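# Store the glue stick in the wooden box's drawer, then close it

## Task

Place the glue stick inside the drawer of the wooden box and push the drawer closed, so that nothing remains outside it.

## Robot and tools

Robot: two arms, left_arm and right_arm, each ending in a two-finger gripper whose fingers can fold. The left base sits near (-0.008, +0.400, +0.050) m in the scene frame and the right near (-0.011, -0.398, +0.050) m; both face almost straight along +x (yaw under 0.03 rad). A camera stand stands behind the arms. Loose objects may occasionally get a small nudge from outside.

Frames: the scene frame has its origin at table-top height midway between the arms, +x out over the table, +z up, left_arm on the +y side. Camera image sides are not the arm names. Every hand pose you send or read (positions, quaternions, velocities, Hand target, wrist-camera poses) is in that arm's own base frame. Table and fixed cameras use the scene frame. Gripper axes: fingers point along its +z, they open and close along its y. end_effector_position is the spot between the pads when shut; fingertips stick out about 33 mm past it at gaps up to 40 mm, only 9 mm when wide open.

One row = 20 numbers: left x, y, z (m), qw, qx, qy, qz, gripper position, force_limit, speed, then the same ten for the right arm. Poses are absolute places in that arm's base frame, quaternion w first. The last three of each half are in [-1, 1]. position: +1 = 140 mm open, about -0.8 = pads touching, -1 = close until blocked. force_limit (pad force on parts up to 40 mm): about 14 N at -1, 40 N at 0, 58 N at +1; faster closing grips harder (about 64 N at speed 0, 116 N at +1 from a centimetre out). speed: gap change of about 30, 140, 250 mm/s at -1, 0, +1. Both start at +1. To keep an arm put, resend its last reported pose and its previous three gripper numbers every call; a 0 counts as a command.

execute_actions(actions, cameras): actions is a list of actions, each a table of at most 15 rows, one per 1/30 s step; fewer rows repeat the last one. A target more than 0.6 m from the gripper along any of its axes gets the action refused for both arms. Each step the controller clips your pose to within 70 mm and 16 degrees of the measured one, so one action may fall short; follow with more. cameras: list of names, ["all"], or []; images come by default only with an empty actions list, which also shows the full state.

move(target, speed, blend, stop_force, zero, blocking, cameras): straight-line path to absolute pose rows (one row or up to 15), no distance limit, no obstacle avoidance. speed: 0.002 to 1 m/s (default 0.25), turning up to twice that in rad/s; one value or one per target. blend: corner rounding in m (0 = stop at each). stop_force: 12 to 80 N; an arm's path ends when push against its travel exceeds it; use slowly, not while the gripper rotates, and omit it when backing off a contact. zero (default true) re-zeros the force before the move. blocking=false returns after about 0.5 s while the move continues; a new move replaces it; not allowed with stop_force. Whole move capped at 10 s. Result adds a move: line: done, off_target, moving, held or fault, plus limits=paced (pose clipped) or limits=held (steps withheld). Keep finger numbers the same in all rows of a list.

wait(seconds 0 to 10): arms hold their last command; a running move carries on. stop: brakes a running move; fingers keep moving. zoom_image(camera, region [x0, y0, x1, y1] in pixels, at most 504 by 504) enlarges part of the newest image of cam_head_left, cam_head_right, cam_high, cam_left_wrist or cam_right_wrist (all 896x504). finished_scene(scene): ends the scene irreversibly; pass the current scene number; the drawer must stay closed with the glue stick inside without help.

Result lines: end_effector_position and end_effector_quat_wxyz per arm; Hand target (where the arm is actually headed); Tool commands; object_status (0 moving, 1 blocked while opening, 2 blocked while closing = likely holding, 3 reached target or pads met); position_measured in counts (3 open, 75 about 100 mm, 139 about 60 mm, 200 about 20 mm, 230 pads met); Flange force along gripper axes, noisy, includes held weight, may read "no reading"; Joint velocities (omitted when all within noise); MOTOR HOT; fault lines. object_status may lag 0.2 to 1.7 s after contact.

Gripping: close with position -1 and confirm status 2. To tighten, raise force_limit and change position slightly (-1 to -0.98); to loosen, reopen and close slowly. Grip with the outer quarter of the pads; near the palm narrow items slip. A fingertip pressed on a surface folds easily, so plunges can pass a surface unnoticed and spoil the next grip.

Faults: contact torque at a joint limit (139 N m for waist, shoulder, elbow; 34.8 for the three wrist joints, held weight included) or 150 N outside force freezes that arm for 10 s; overheating from holding loads, stretching out or pushing at unreachable poses brakes it for 30 to 60 s or more. Arms are stiff: commanding even slightly beyond firm contact can fault. A clearance check holds back commands bringing the arms too near each other, but not always.

Avoid: letting anything leave the table, dropping or releasing moving parts, slams, hard pushes, striking fixed or heavy things, large twist on the gripper, and any press between the two arms, including one gripper closing on the other's fingers.

Each tool is called after ">>>" as name([rows], argument=value, ...), one row to a line, values as JSON.

## Session

>>> execute_actions(actions=[])

Scene clock: 0.00 s.
left_arm: end_effector_position=(+0.3321, -0.6807, +0.0598) position_measured=3 object_status=3 end_effector_quat_wxyz=(+0.167, +0.651, -0.550, +0.496) | right_arm: end_effector_position=(+0.3461, -0.1994, +0.3023) position_measured=3 object_status=3 end_effector_quat_wxyz=(-0.068, -0.592, +0.752, -0.283)
Joint positions: left_arm=[-0.899 0.4 -0.414 -0.33 0.359 1.445] | right_arm=[0.351 -0.489 -0.538 0.592 -1.485 -0.628]
Joint velocities: within noise
Flange force (N): no reading
Hand target: left_arm +0.3321, -0.6807, +0.0598; +0.167, +0.651, -0.550, +0.496 | right_arm +0.3461, -0.1994, +0.3023; -0.068, -0.592, +0.752, -0.283
Tool commands: left_gripper/position=+1.0 left_gripper/force_limit=+1.0 left_gripper/speed=+1.0 right_gripper/position=+1.0 right_gripper/force_limit=+1.0 right_gripper/speed=+1.0

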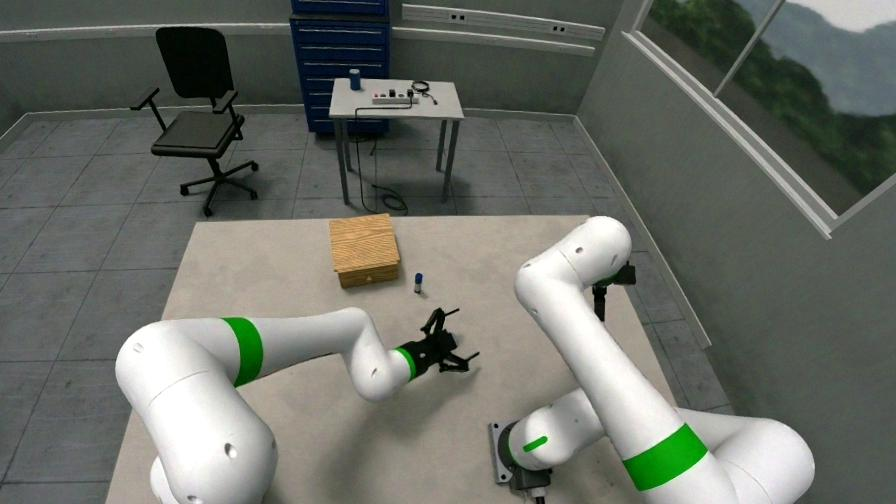

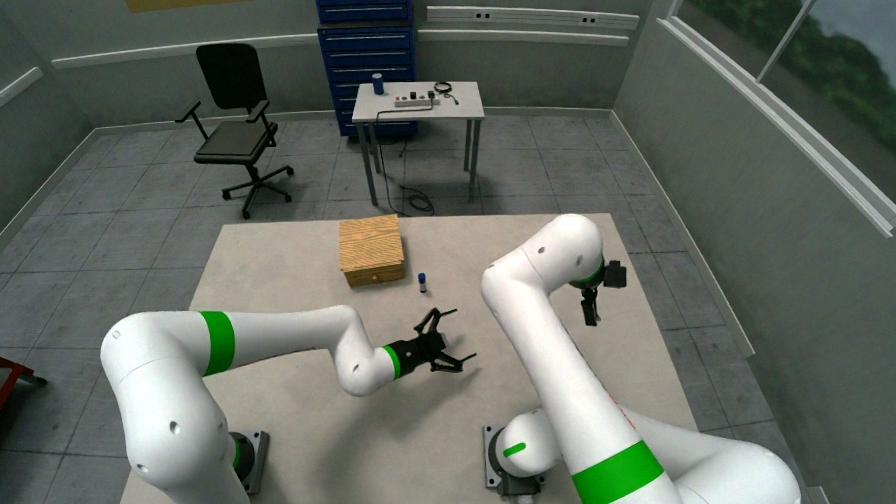

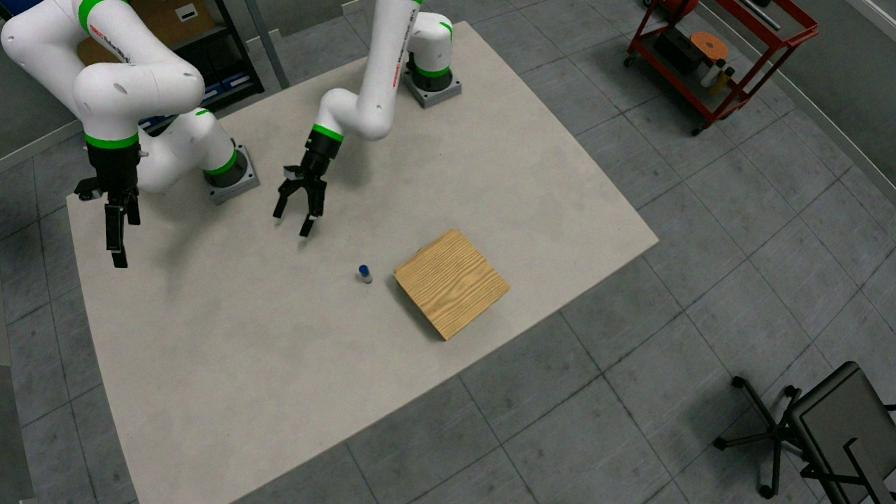

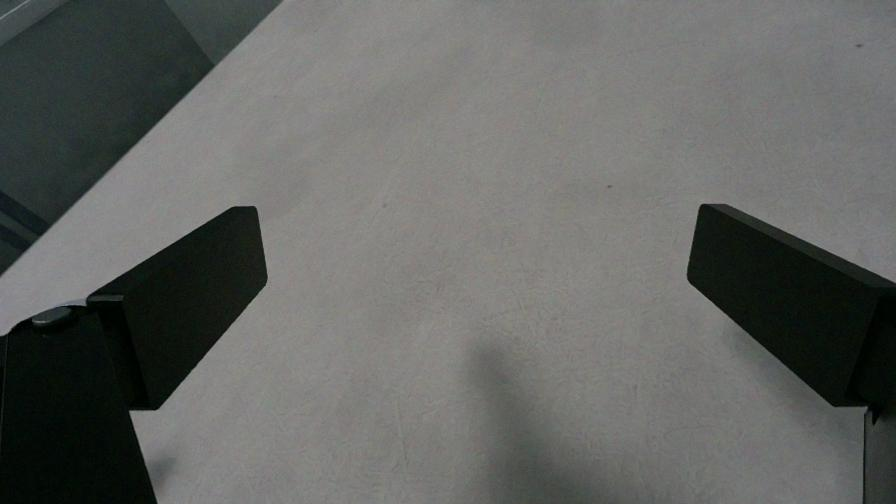

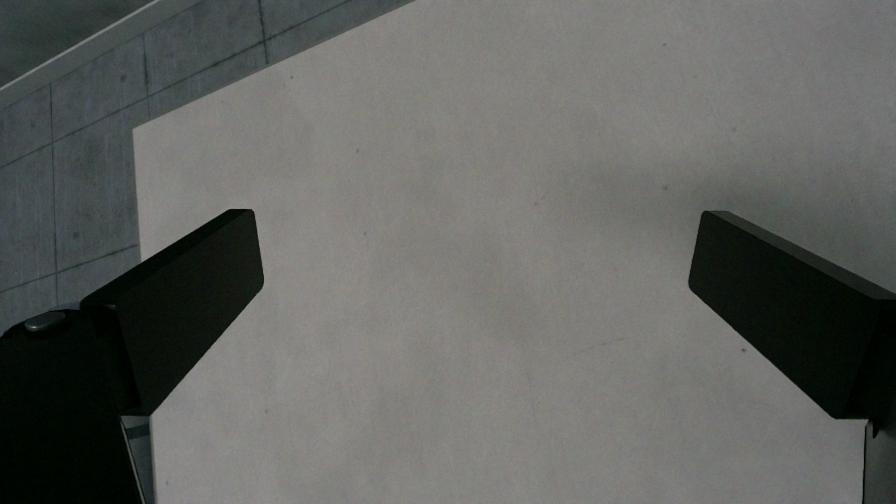

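>>> zoom_image(camera="cam_head_left", region=[300, 190, 480, 310])

>>> zoom_image(camera="cam_head_right", region=[300, 190, 480, 310])

>>> zoom_image(camera="cam_high", region=[340, 210, 520, 350])

Scaled by 2.800 from the camera's 896x504 image, which has a finer 1280x720 frame.

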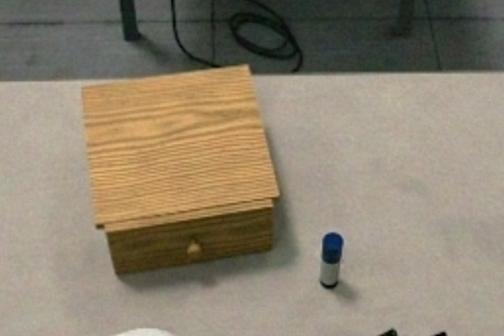

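Scaled by 2.800 from the camera's 896x504 image, which has a finer 1280x720 frame.

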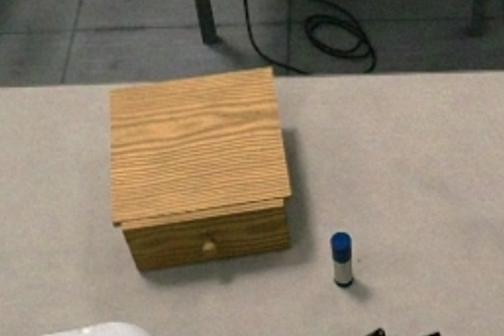

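Scaled by 2.800 from the camera's 896x504 image, which has a finer 1280x720 frame.

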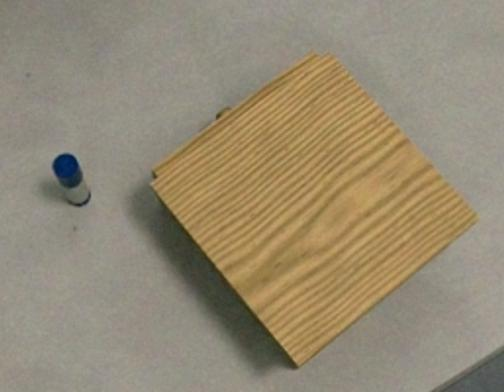

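>>> move(target=[0.4035,-0.326,0.25,0,0.924,0,0.383,1,1,1,0.354,0.165,0.22,0,0.924,0,0.383,1,1,1], speed=0.3, cameras=["all"])

Scene clock: 5.43 s.
left_arm: end_effector_position=(+0.4035, -0.3260, +0.2500) position_measured=3 object_status=3 end_effector_quat_wxyz=(+0.000, +0.924, +0.000, +0.383) | right_arm: end_effector_position=(+0.3540, +0.1650, +0.2200) position_measured=3 object_status=3 end_effector_quat_wxyz=(+0.000, +0.924, +0.000, +0.383)
Joint positions: left_arm=[-1.373 -0.206 -0.625 2.275 1.143 0.178] | right_arm=[1.497 -0.711 -0.981 0.813 -1.33 -0.143]
Flange force (N): left_arm=[-2.4 -5.7 -0.7] | right_arm=no reading
Hand target: left_arm +0.4035, -0.3260, +0.2500; +0.000, +0.924, +0.000, +0.383 | right_arm +0.3540, +0.1650, +0.2200; +0.000, +0.924, +0.000, +0.383
Off the commanded pose: left_arm 0.000 m, 0 deg | right_arm 0.000 m, 0 deg.
move: done

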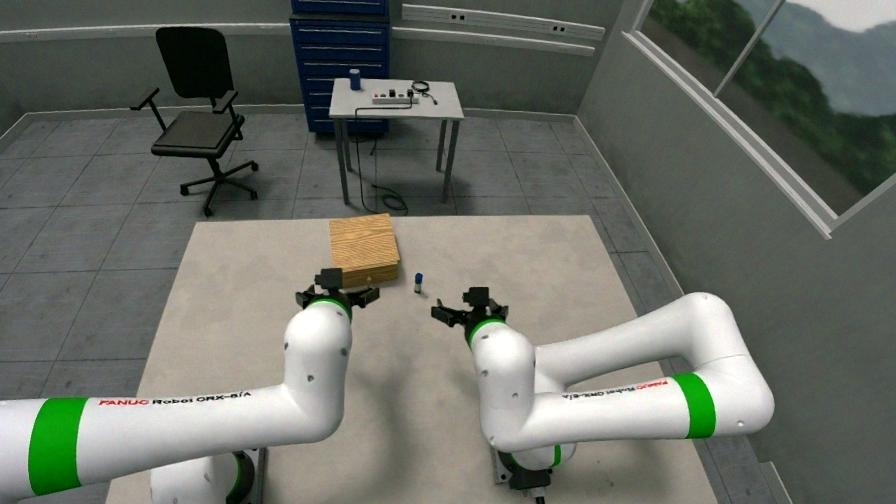

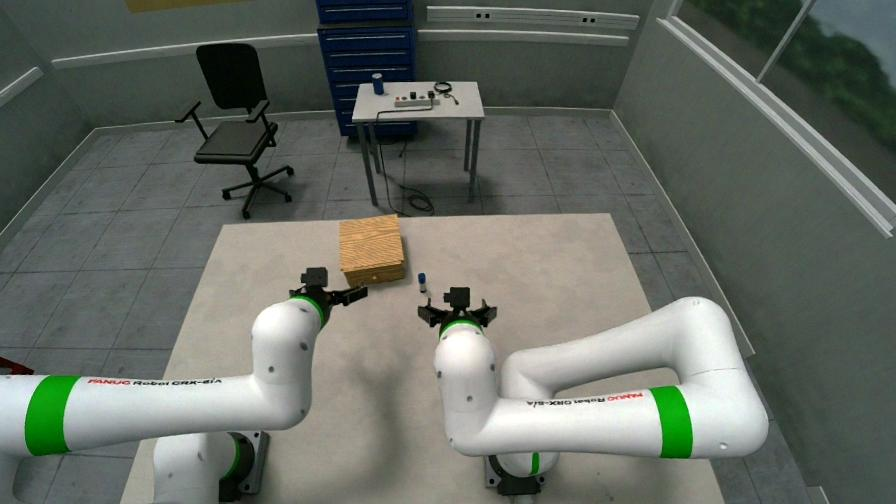

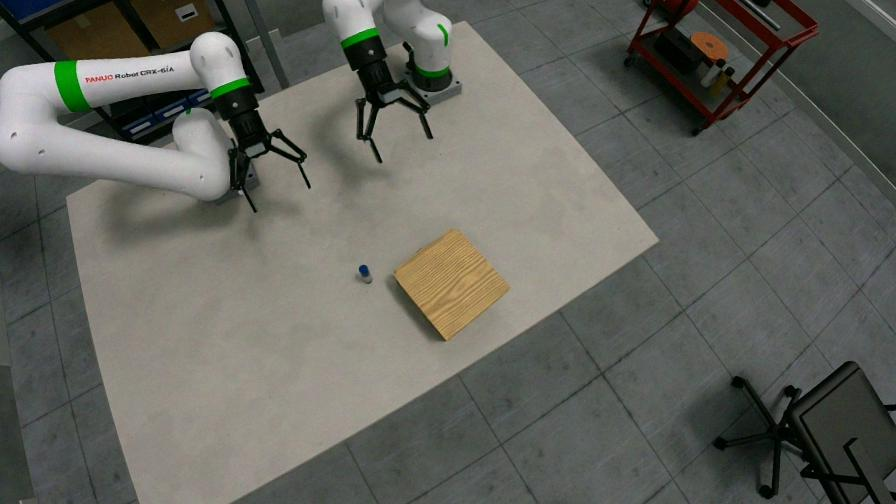

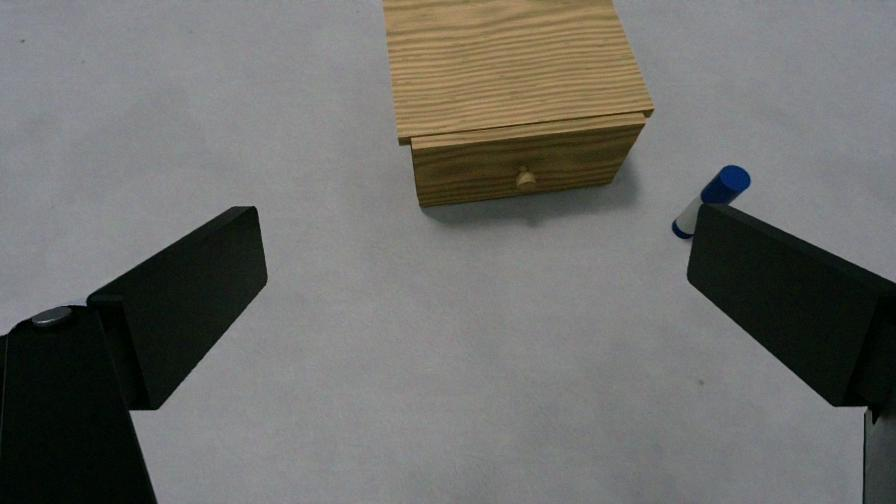

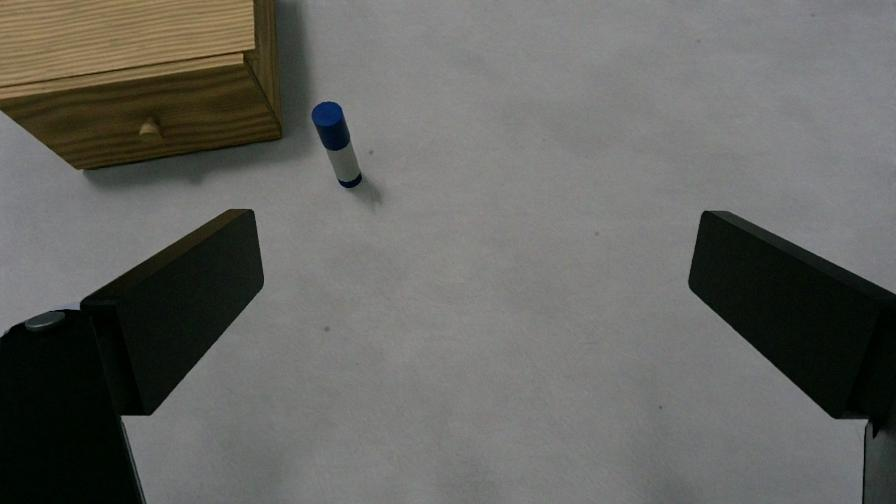

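>>> move(target=[0.4994,-0.409,0.045,-0.035,0.8176,0.05,0.5725,0,1,0,0.4725,0.2199,0.065,-0.1193,0.8223,0.1873,0.5239,0.15,1,0], speed=0.25, cameras=["all"])

Scene clock: 11.10 s.
left_arm: end_effector_position=(+0.4994, -0.4090, +0.0450) position_measured=129 object_status=3 end_effector_quat_wxyz=(-0.035, +0.818, +0.050, +0.573) | right_arm: end_effector_position=(+0.4724, +0.2208, +0.0649) position_measured=110 object_status=3 end_effector_quat_wxyz=(-0.037, +0.830, +0.134, +0.540)
Joint positions: left_arm=[-1.178 0.562 -0.679 1.431 1.154 1.222] | right_arm=[0.117 -0.067 -1.102 3.318 -0.613 -1.577]
Flange force (N): left_arm=[3.5 -5.3 -2.8] | right_arm=no reading
Hand target: left_arm +0.4994, -0.4090, +0.0450; -0.035, +0.818, +0.050, +0.573 | right_arm +0.4724, +0.2208, +0.0649; -0.037, +0.830, +0.134, +0.540
Off the commanded pose: left_arm 0.000 m, 0 deg | right_arm 0.001 m, 11 deg.
joint sent to its limit (right arm) — joint 4 (forearm roll), upper limit. The joint targets are off in orientation, not in position.
move: off_target (right_arm); limits=paced

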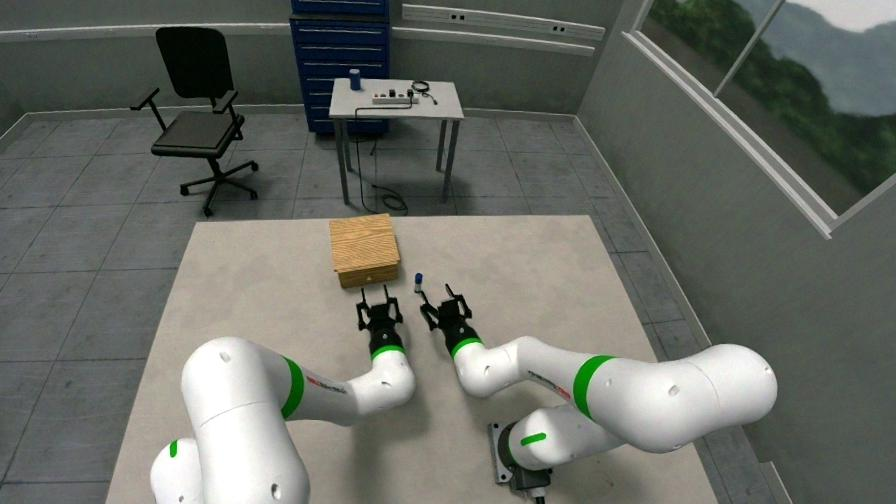

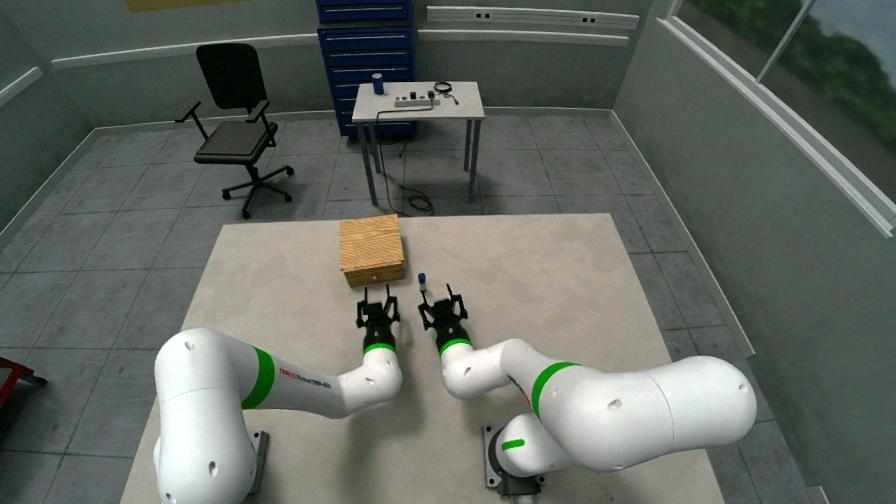

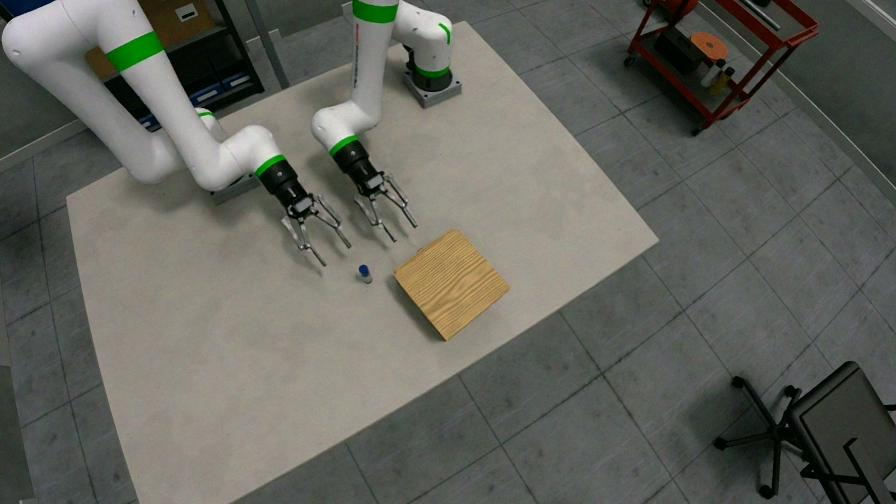

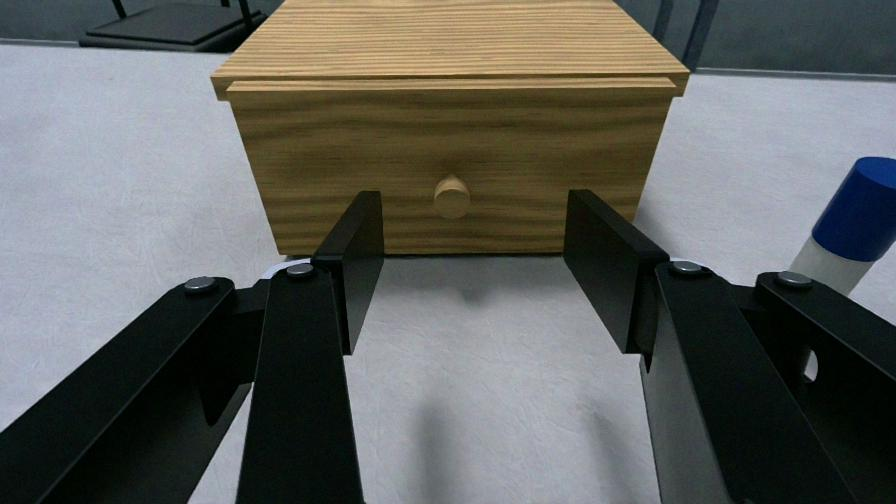

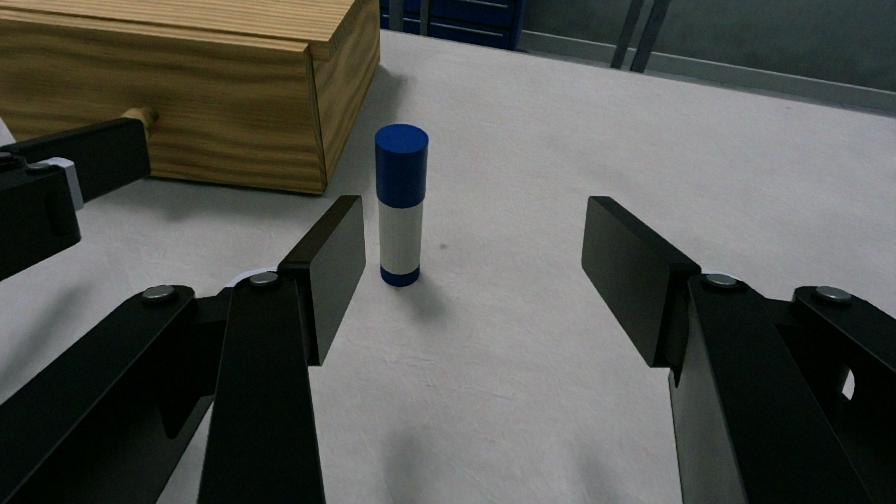

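>>> move(target=[0.5798,-0.392,0.0152,-0.035,0.8176,0.05,0.5725,0,-0.1,-1,0.45,0.205,0.0649,-0.0402,0.841,0.0632,0.5358,0.15,1,0], speed=0.12, cameras=["cam_left_wrist","cam_right_wrist"])

Scene clock: 13.47 s.
left_arm: end_effector_position=(+0.5798, -0.3920, +0.0152) position_measured=129 object_status=3 end_effector_quat_wxyz=(-0.035, +0.818, +0.050, +0.573) | right_arm: end_effector_position=(+0.4508, +0.2048, +0.0651) position_measured=110 object_status=3 end_effector_quat_wxyz=(-0.046, +0.843, +0.067, +0.532)
Joint positions: left_arm=[-0.958 0.656 -0.606 1.205 1.092 1.264] | right_arm=[0.15 -0.15 -1.187 3.168 -0.592 -1.593]
Flange force (N): left_arm=[0.8 -6.4 -8.7] | right_arm=no reading
Hand target: left_arm +0.5798, -0.3920, +0.0152; -0.035, +0.818, +0.050, +0.573 | right_arm +0.4508, +0.2048, +0.0651; -0.046, +0.843, +0.067, +0.532
Off the commanded pose: left_arm 0.000 m, 0 deg | right_arm 0.001 m, 1 deg.
joint sent to its limit (right arm) — joint 3 (elbow), lower limit, where the elbow is as bent as it goes. The joint targets still meet the commanded pose.
move: done
Images, in order (width x height): cam_left_wrist 896x504, cam_right_wrist 896x504.

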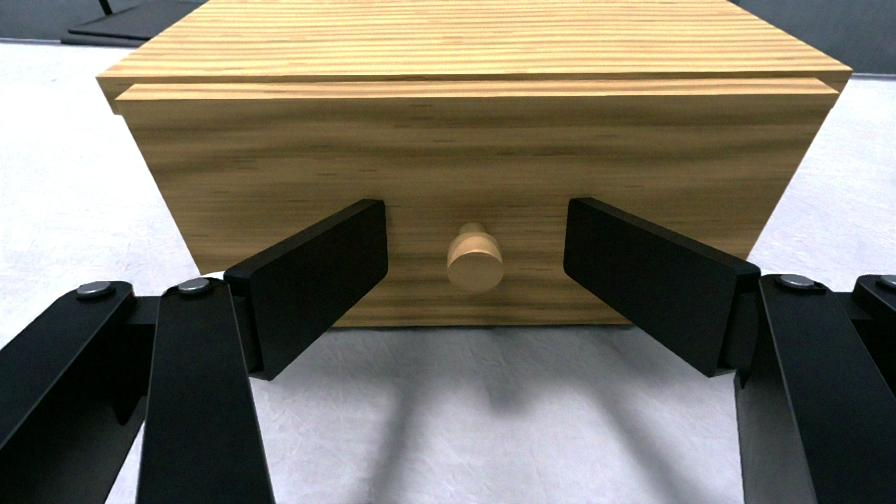

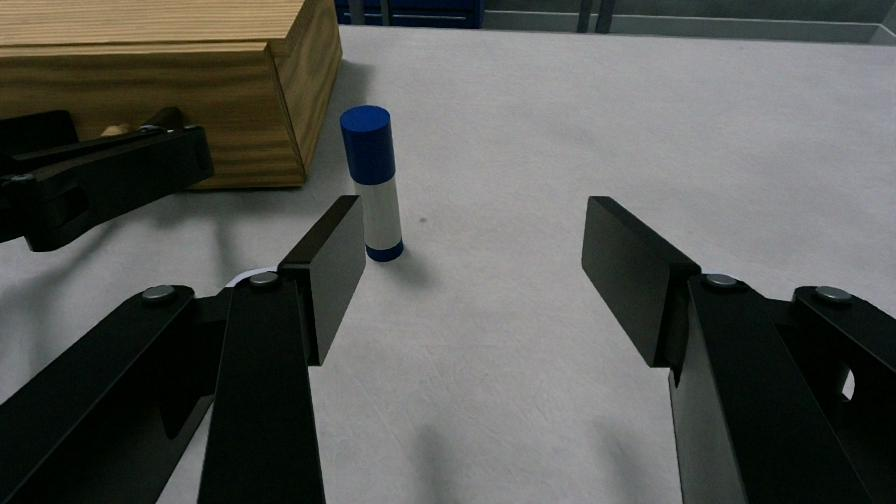

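>>> move([
  [0.5719,-0.393,0.0138,-0.035,0.8176,0.05,0.5725,0,-0.1,-1,0.45,0.205,0.0649,-0.0402,0.841,0.0632,0.5358,0.15,1,0],
  [0.5719,-0.393,0.0138,-0.035,0.8176,0.05,0.5725,-1,-0.1,-1,0.45,0.205,0.0649,-0.0402,0.841,0.0632,0.5358,0.15,1,0],
], speed=0.05, cameras=["cam_left_wrist"])

Scene clock: 17.53 s.
left_arm: end_effector_position=(+0.5719, -0.3930, +0.0138) position_measured=205 object_status=2 end_effector_quat_wxyz=(-0.035, +0.818, +0.050, +0.572) | right_arm: end_effector_position=(+0.4508, +0.2048, +0.0651) position_measured=110 object_status=3 end_effector_quat_wxyz=(-0.046, +0.843, +0.067, +0.532)
Joint positions: left_arm=[-0.976 0.654 -0.616 1.219 1.1 1.271] | right_arm=[0.15 -0.15 -1.187 3.168 -0.592 -1.593]
Flange force (N): left_arm=[1.5 -5.3 -3.1] | right_arm=no reading
Hand target: left_arm +0.5719, -0.3930, +0.0138; -0.035, +0.818, +0.050, +0.573 | right_arm +0.4508, +0.2048, +0.0651; -0.046, +0.843, +0.067, +0.532
Off the commanded pose: left_arm 0.000 m, 0 deg | right_arm 0.001 m, 1 deg.
joint sent to its limit (right arm) — joint 3 (elbow), lower limit, where the elbow is as bent as it goes. The joint targets still meet the commanded pose.
move: done
Images, in order (width x height): cam_left_wrist 896x504.

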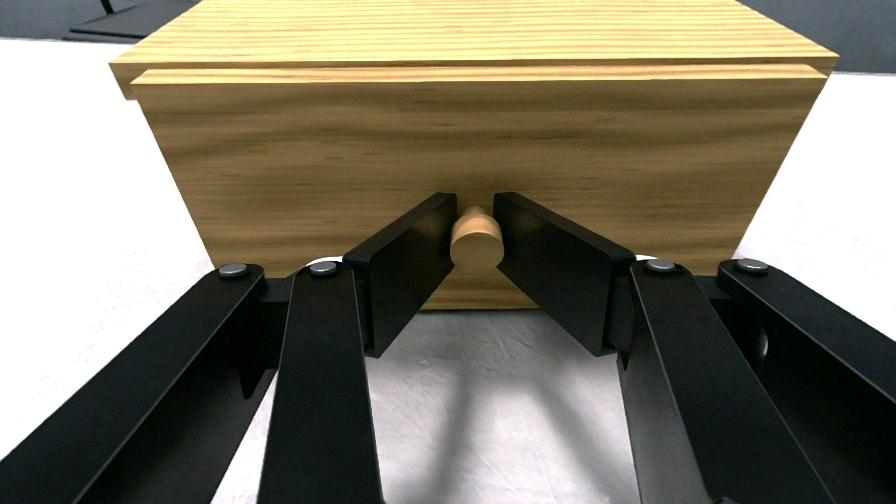

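>>> move(target=[0.4826,-0.404,0.0138,-0.035,0.8176,0.05,0.5725,-1,-0.1,-1,0.49,0.15,0.09,-0.0402,0.841,0.0632,0.5358,0.15,1,0], speed=0.06, stop_force=30, cameras=["all"])

stop_force needs force readings from the last 0.2 s for each arm that does not count as still, and right_arm is near a pose where its force cannot be read; nothing of the call was run
Scene clock: 17.77 s.
left_arm: end_effector_position=(+0.5719, -0.3930, +0.0138) position_measured=205 object_status=2 end_effector_quat_wxyz=(-0.035, +0.818, +0.050, +0.572) | right_arm: end_effector_position=(+0.4508, +0.2048, +0.0651) position_measured=110 object_status=3 end_effector_quat_wxyz=(-0.046, +0.843, +0.067, +0.532)
Joint positions: left_arm=[-0.976 0.654 -0.616 1.219 1.1 1.271] | right_arm=[0.15 -0.15 -1.187 3.168 -0.592 -1.593]
Flange force (N): left_arm=[1.8 -5.5 -2.9] | right_arm=no reading
Hand target: left_arm +0.5719, -0.3930, +0.0138; -0.035, +0.818, +0.050, +0.573 | right_arm +0.4508, +0.2048, +0.0651; -0.046, +0.843, +0.067, +0.532
Tool commands: left_gripper/position=-1.0 left_gripper/force_limit=-0.1 left_gripper/speed=-1.0 right_gripper/position=+0.15 right_gripper/force_limit=+1.0 right_gripper/speed=+0.0
Off the commanded pose: left_arm 0.000 m, 0 deg | right_arm 0.001 m, 1 deg.

>>> move(target=[0.5719,-0.393,0.0138,-0.035,0.8176,0.05,0.5725,-1,-0.1,-1,0.49,0.15,0.09,-0.0402,0.841,0.0632,0.5358,0.15,1,0])

>>> move(target=[0.4826,-0.404,0.0138,-0.035,0.8176,0.05,0.5725,-1,-0.1,-1,0.49,0.15,0.09,-0.0402,0.841,0.0632,0.5358,0.15,1,0], speed=0.06, stop_force=30, cameras=["all"])

Scene clock: 18.73 s.
left_arm: end_effector_position=(+0.5719, -0.3930, +0.0138) position_measured=205 object_status=2 end_effector_quat_wxyz=(-0.035, +0.818, +0.050, +0.573) | right_arm: end_effector_position=(+0.4900, +0.1508, +0.0899) position_measured=110 object_status=3 end_effector_quat_wxyz=(-0.012, +0.841, +0.045, +0.540)
Joint positions: left_arm=[-0.976 0.654 -0.616 1.219 1.1 1.271] | right_arm=[-0.01 -0.222 -1.103 3.318 -0.456 -1.663]
Flange force (N): left_arm=[1.5 -5.7 -3.3] | right_arm=no reading
Hand target: left_arm +0.5719, -0.3930, +0.0138; -0.035, +0.818, +0.050, +0.573 | right_arm +0.4900, +0.1508, +0.0899; -0.012, +0.841, +0.045, +0.540
Off the commanded pose: left_arm 0.000 m, 0 deg | right_arm 0.001 m, 4 deg.
joint sent to its limit (right arm) — joint 4 (forearm roll), upper limit. The joint targets are off in orientation, not in position.
move: off_target (right_arm)

Scene clock: 18.77 s.
left_arm: end_effector_position=(+0.5719, -0.3930, +0.0138) position_measured=205 object_status=2 end_effector_quat_wxyz=(-0.035, +0.818, +0.050, +0.573) | right_arm: end_effector_position=(+0.4900, +0.1508, +0.0899) position_measured=110 object_status=3 end_effector_quat_wxyz=(-0.012, +0.841, +0.045, +0.540)
Joint positions: left_arm=[-0.976 0.654 -0.616 1.219 1.1 1.271] | right_arm=[-0.01 -0.222 -1.103 3.318 -0.456 -1.663]
Flange force (N): left_arm=[1.5 -5.7 -3.3] | right_arm=no reading
Hand target: left_arm +0.5719, -0.3930, +0.0138; -0.035, +0.818, +0.050, +0.573 | right_arm +0.4900, +0.1508, +0.0899; -0.012, +0.841, +0.045, +0.540
move: given up (no force reading, so stop_force could not act: nothing was sent to either arm)

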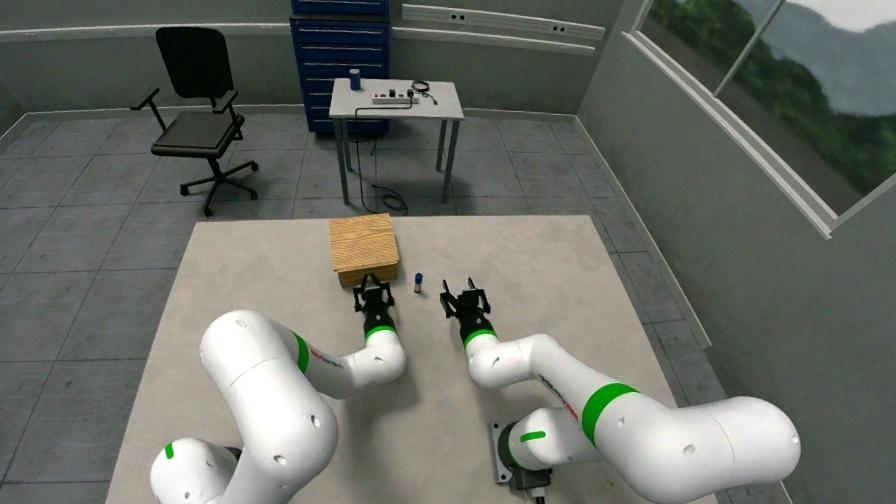

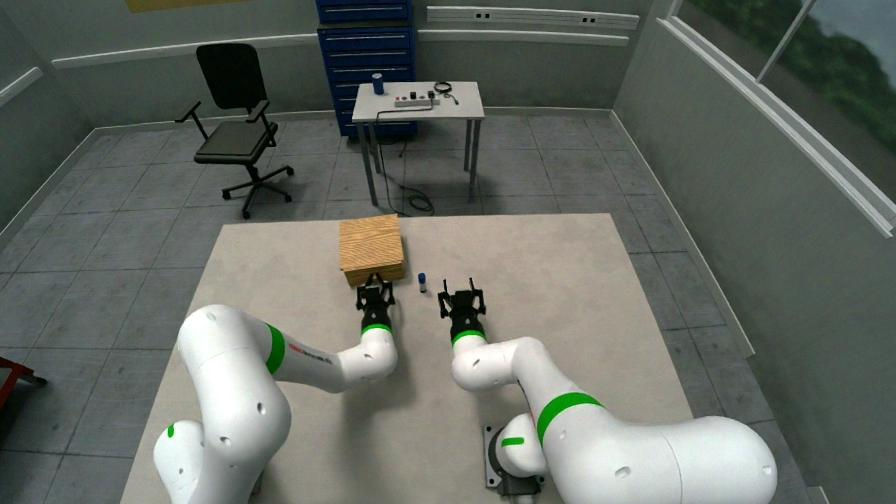

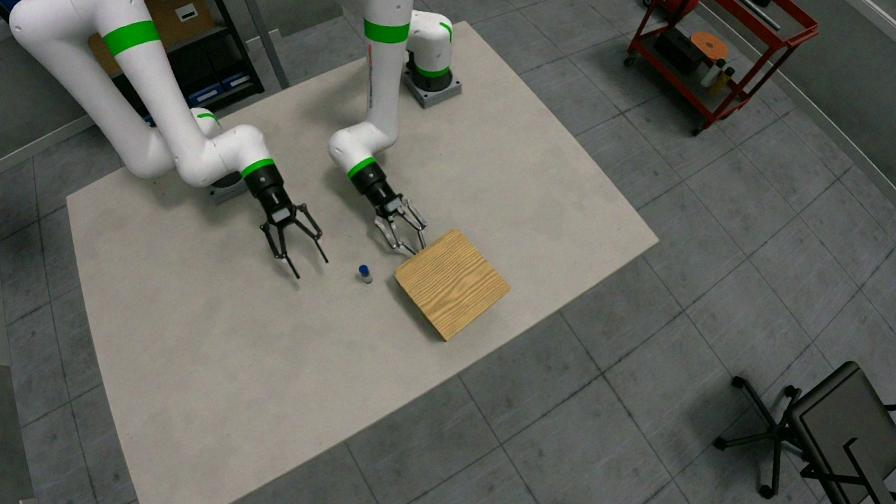

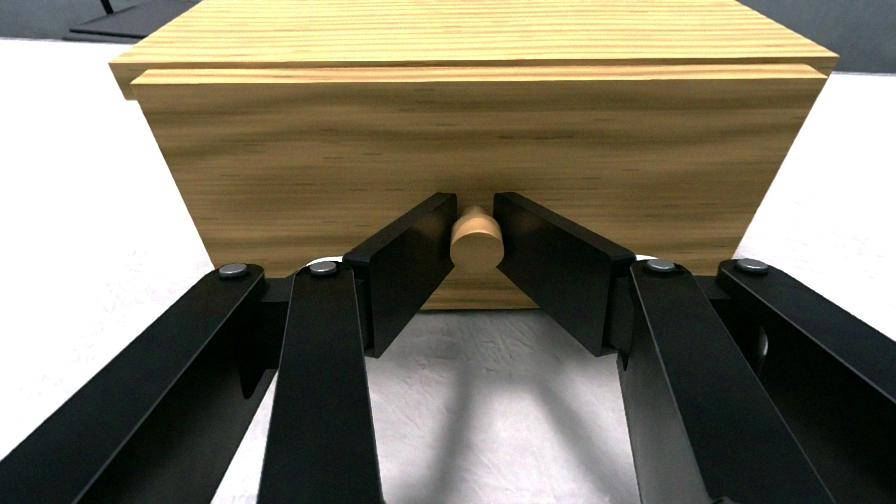

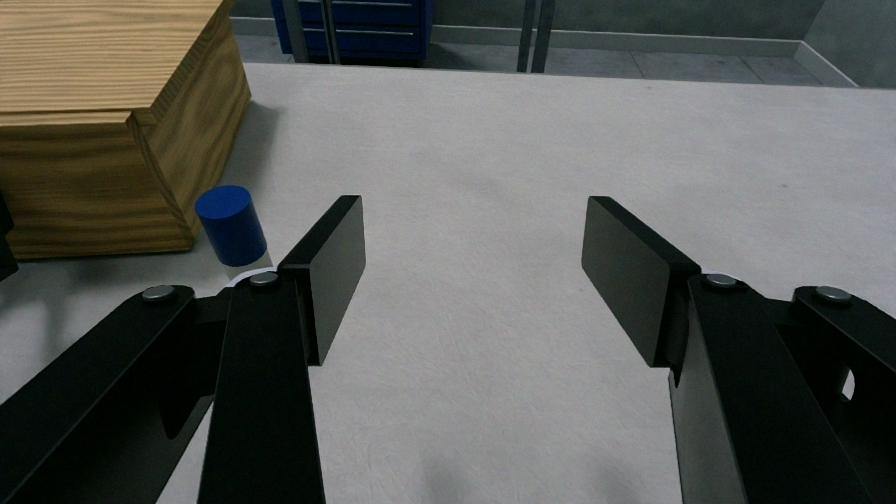

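>>> move(target=[0.4826,-0.404,0.0138,-0.035,0.8176,0.05,0.5725,-1,-0.1,-1,0.49,0.1508,0.0899,-0.012,0.841,0.045,0.54,0.15,1,0], speed=0.06, stop_force=30, cameras=["all"])

Scene clock: 21.10 s.
left_arm: end_effector_position=(+0.4826, -0.4040, +0.0138) position_measured=205 object_status=2 end_effector_quat_wxyz=(-0.035, +0.818, +0.050, +0.573) | right_arm: end_effector_position=(+0.4900, +0.1508, +0.0899) position_measured=110 object_status=3 end_effector_quat_wxyz=(-0.012, +0.841, +0.045, +0.540)
Joint positions: left_arm=[-1.205 0.616 -0.702 1.426 1.172 1.304] | right_arm=[-0.01 -0.222 -1.103 3.318 -0.456 -1.663]
Flange force (N): left_arm=[2.7 -5.4 -1.2] | right_arm=no reading
Hand target: left_arm +0.4826, -0.4040, +0.0138; -0.035, +0.818, +0.050, +0.573 | right_arm +0.4900, +0.1508, +0.0899; -0.012, +0.841, +0.045, +0.540
Off the commanded pose: left_arm 0.000 m, 0 deg | right_arm 0.000 m, 0 deg.
joint sent to its limit (right arm) — joint 4 (forearm roll), upper limit. The joint targets still meet the commanded pose.
move: done

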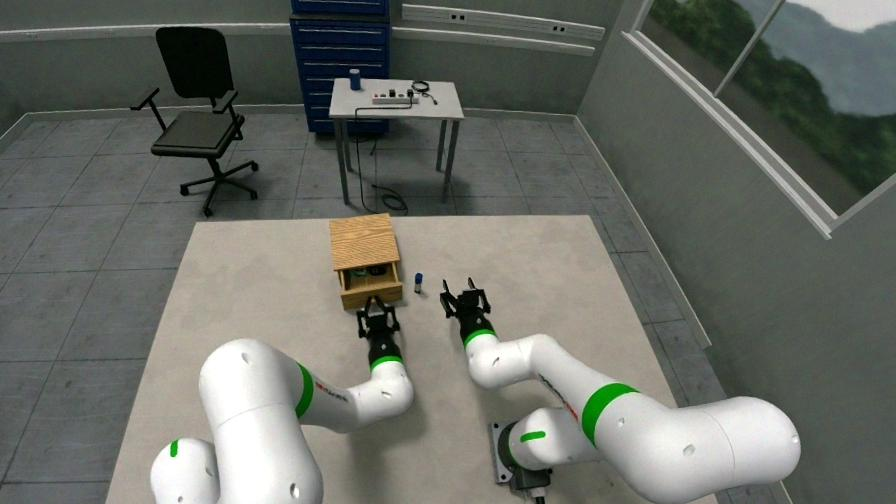

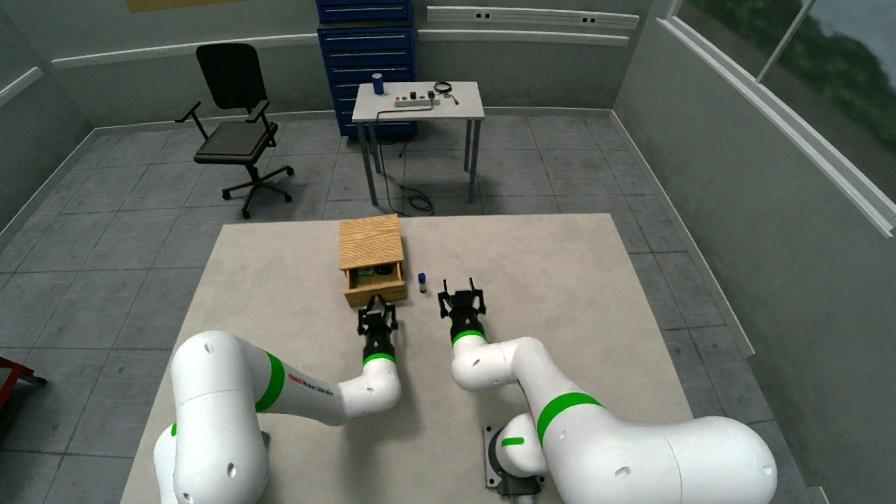

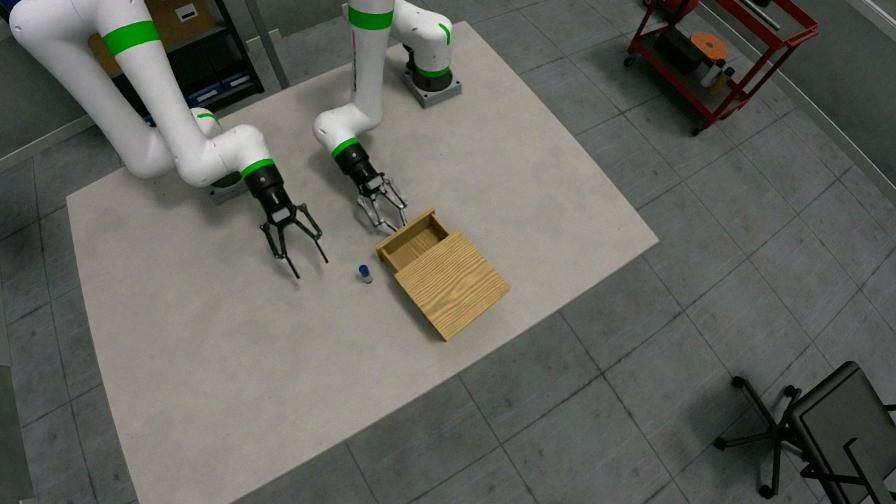

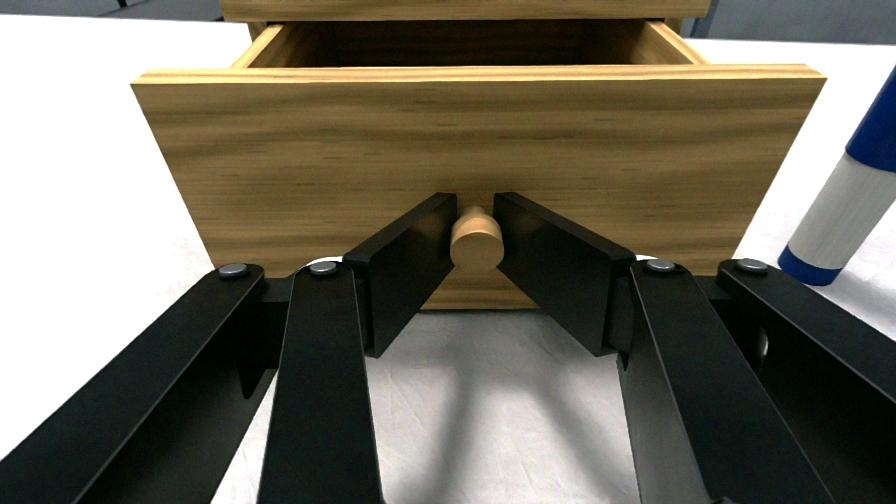

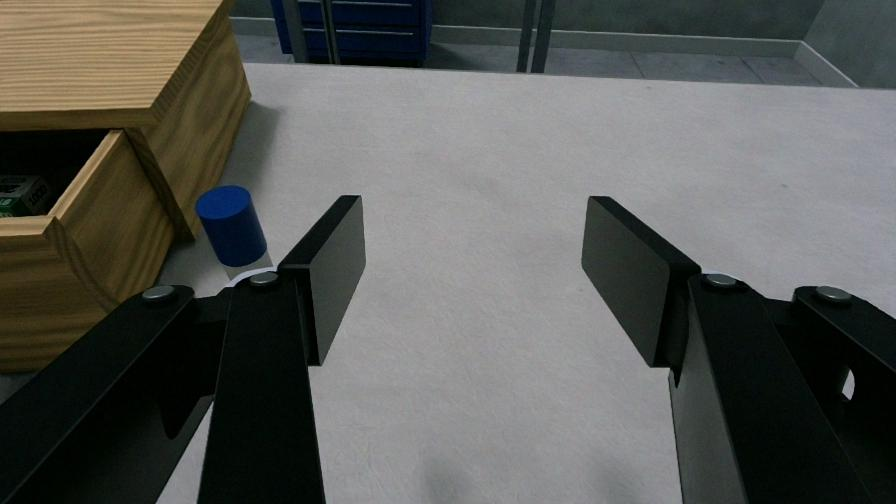

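Drawer opens. There are items inside; zoom.

>>> zoom_image(camera="cam_head_left", region=[310, 200, 450, 320])

>>> zoom_image(camera="cam_high", region=[340, 190, 480, 310])

Scaled by 3.600 from the camera's 896x504 image, which has a finer 1280x720 frame.

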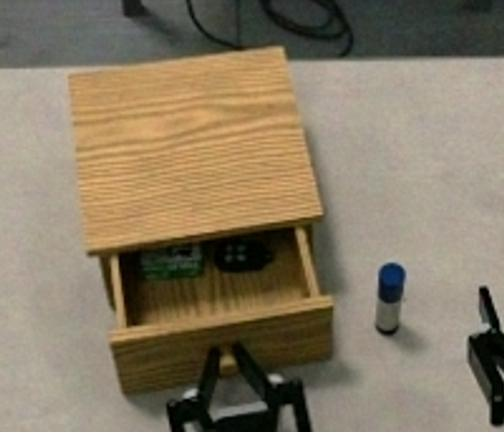

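Scaled by 3.600 from the camera's 896x504 image, which has a finer 1280x720 frame.

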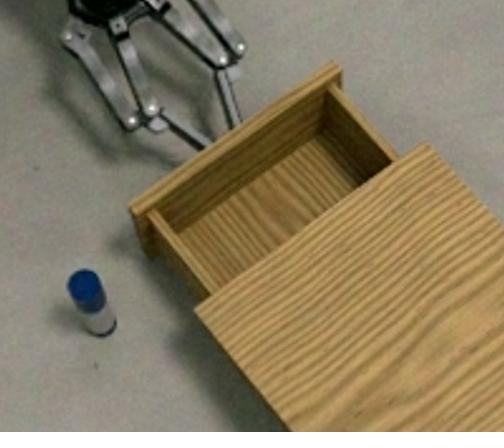

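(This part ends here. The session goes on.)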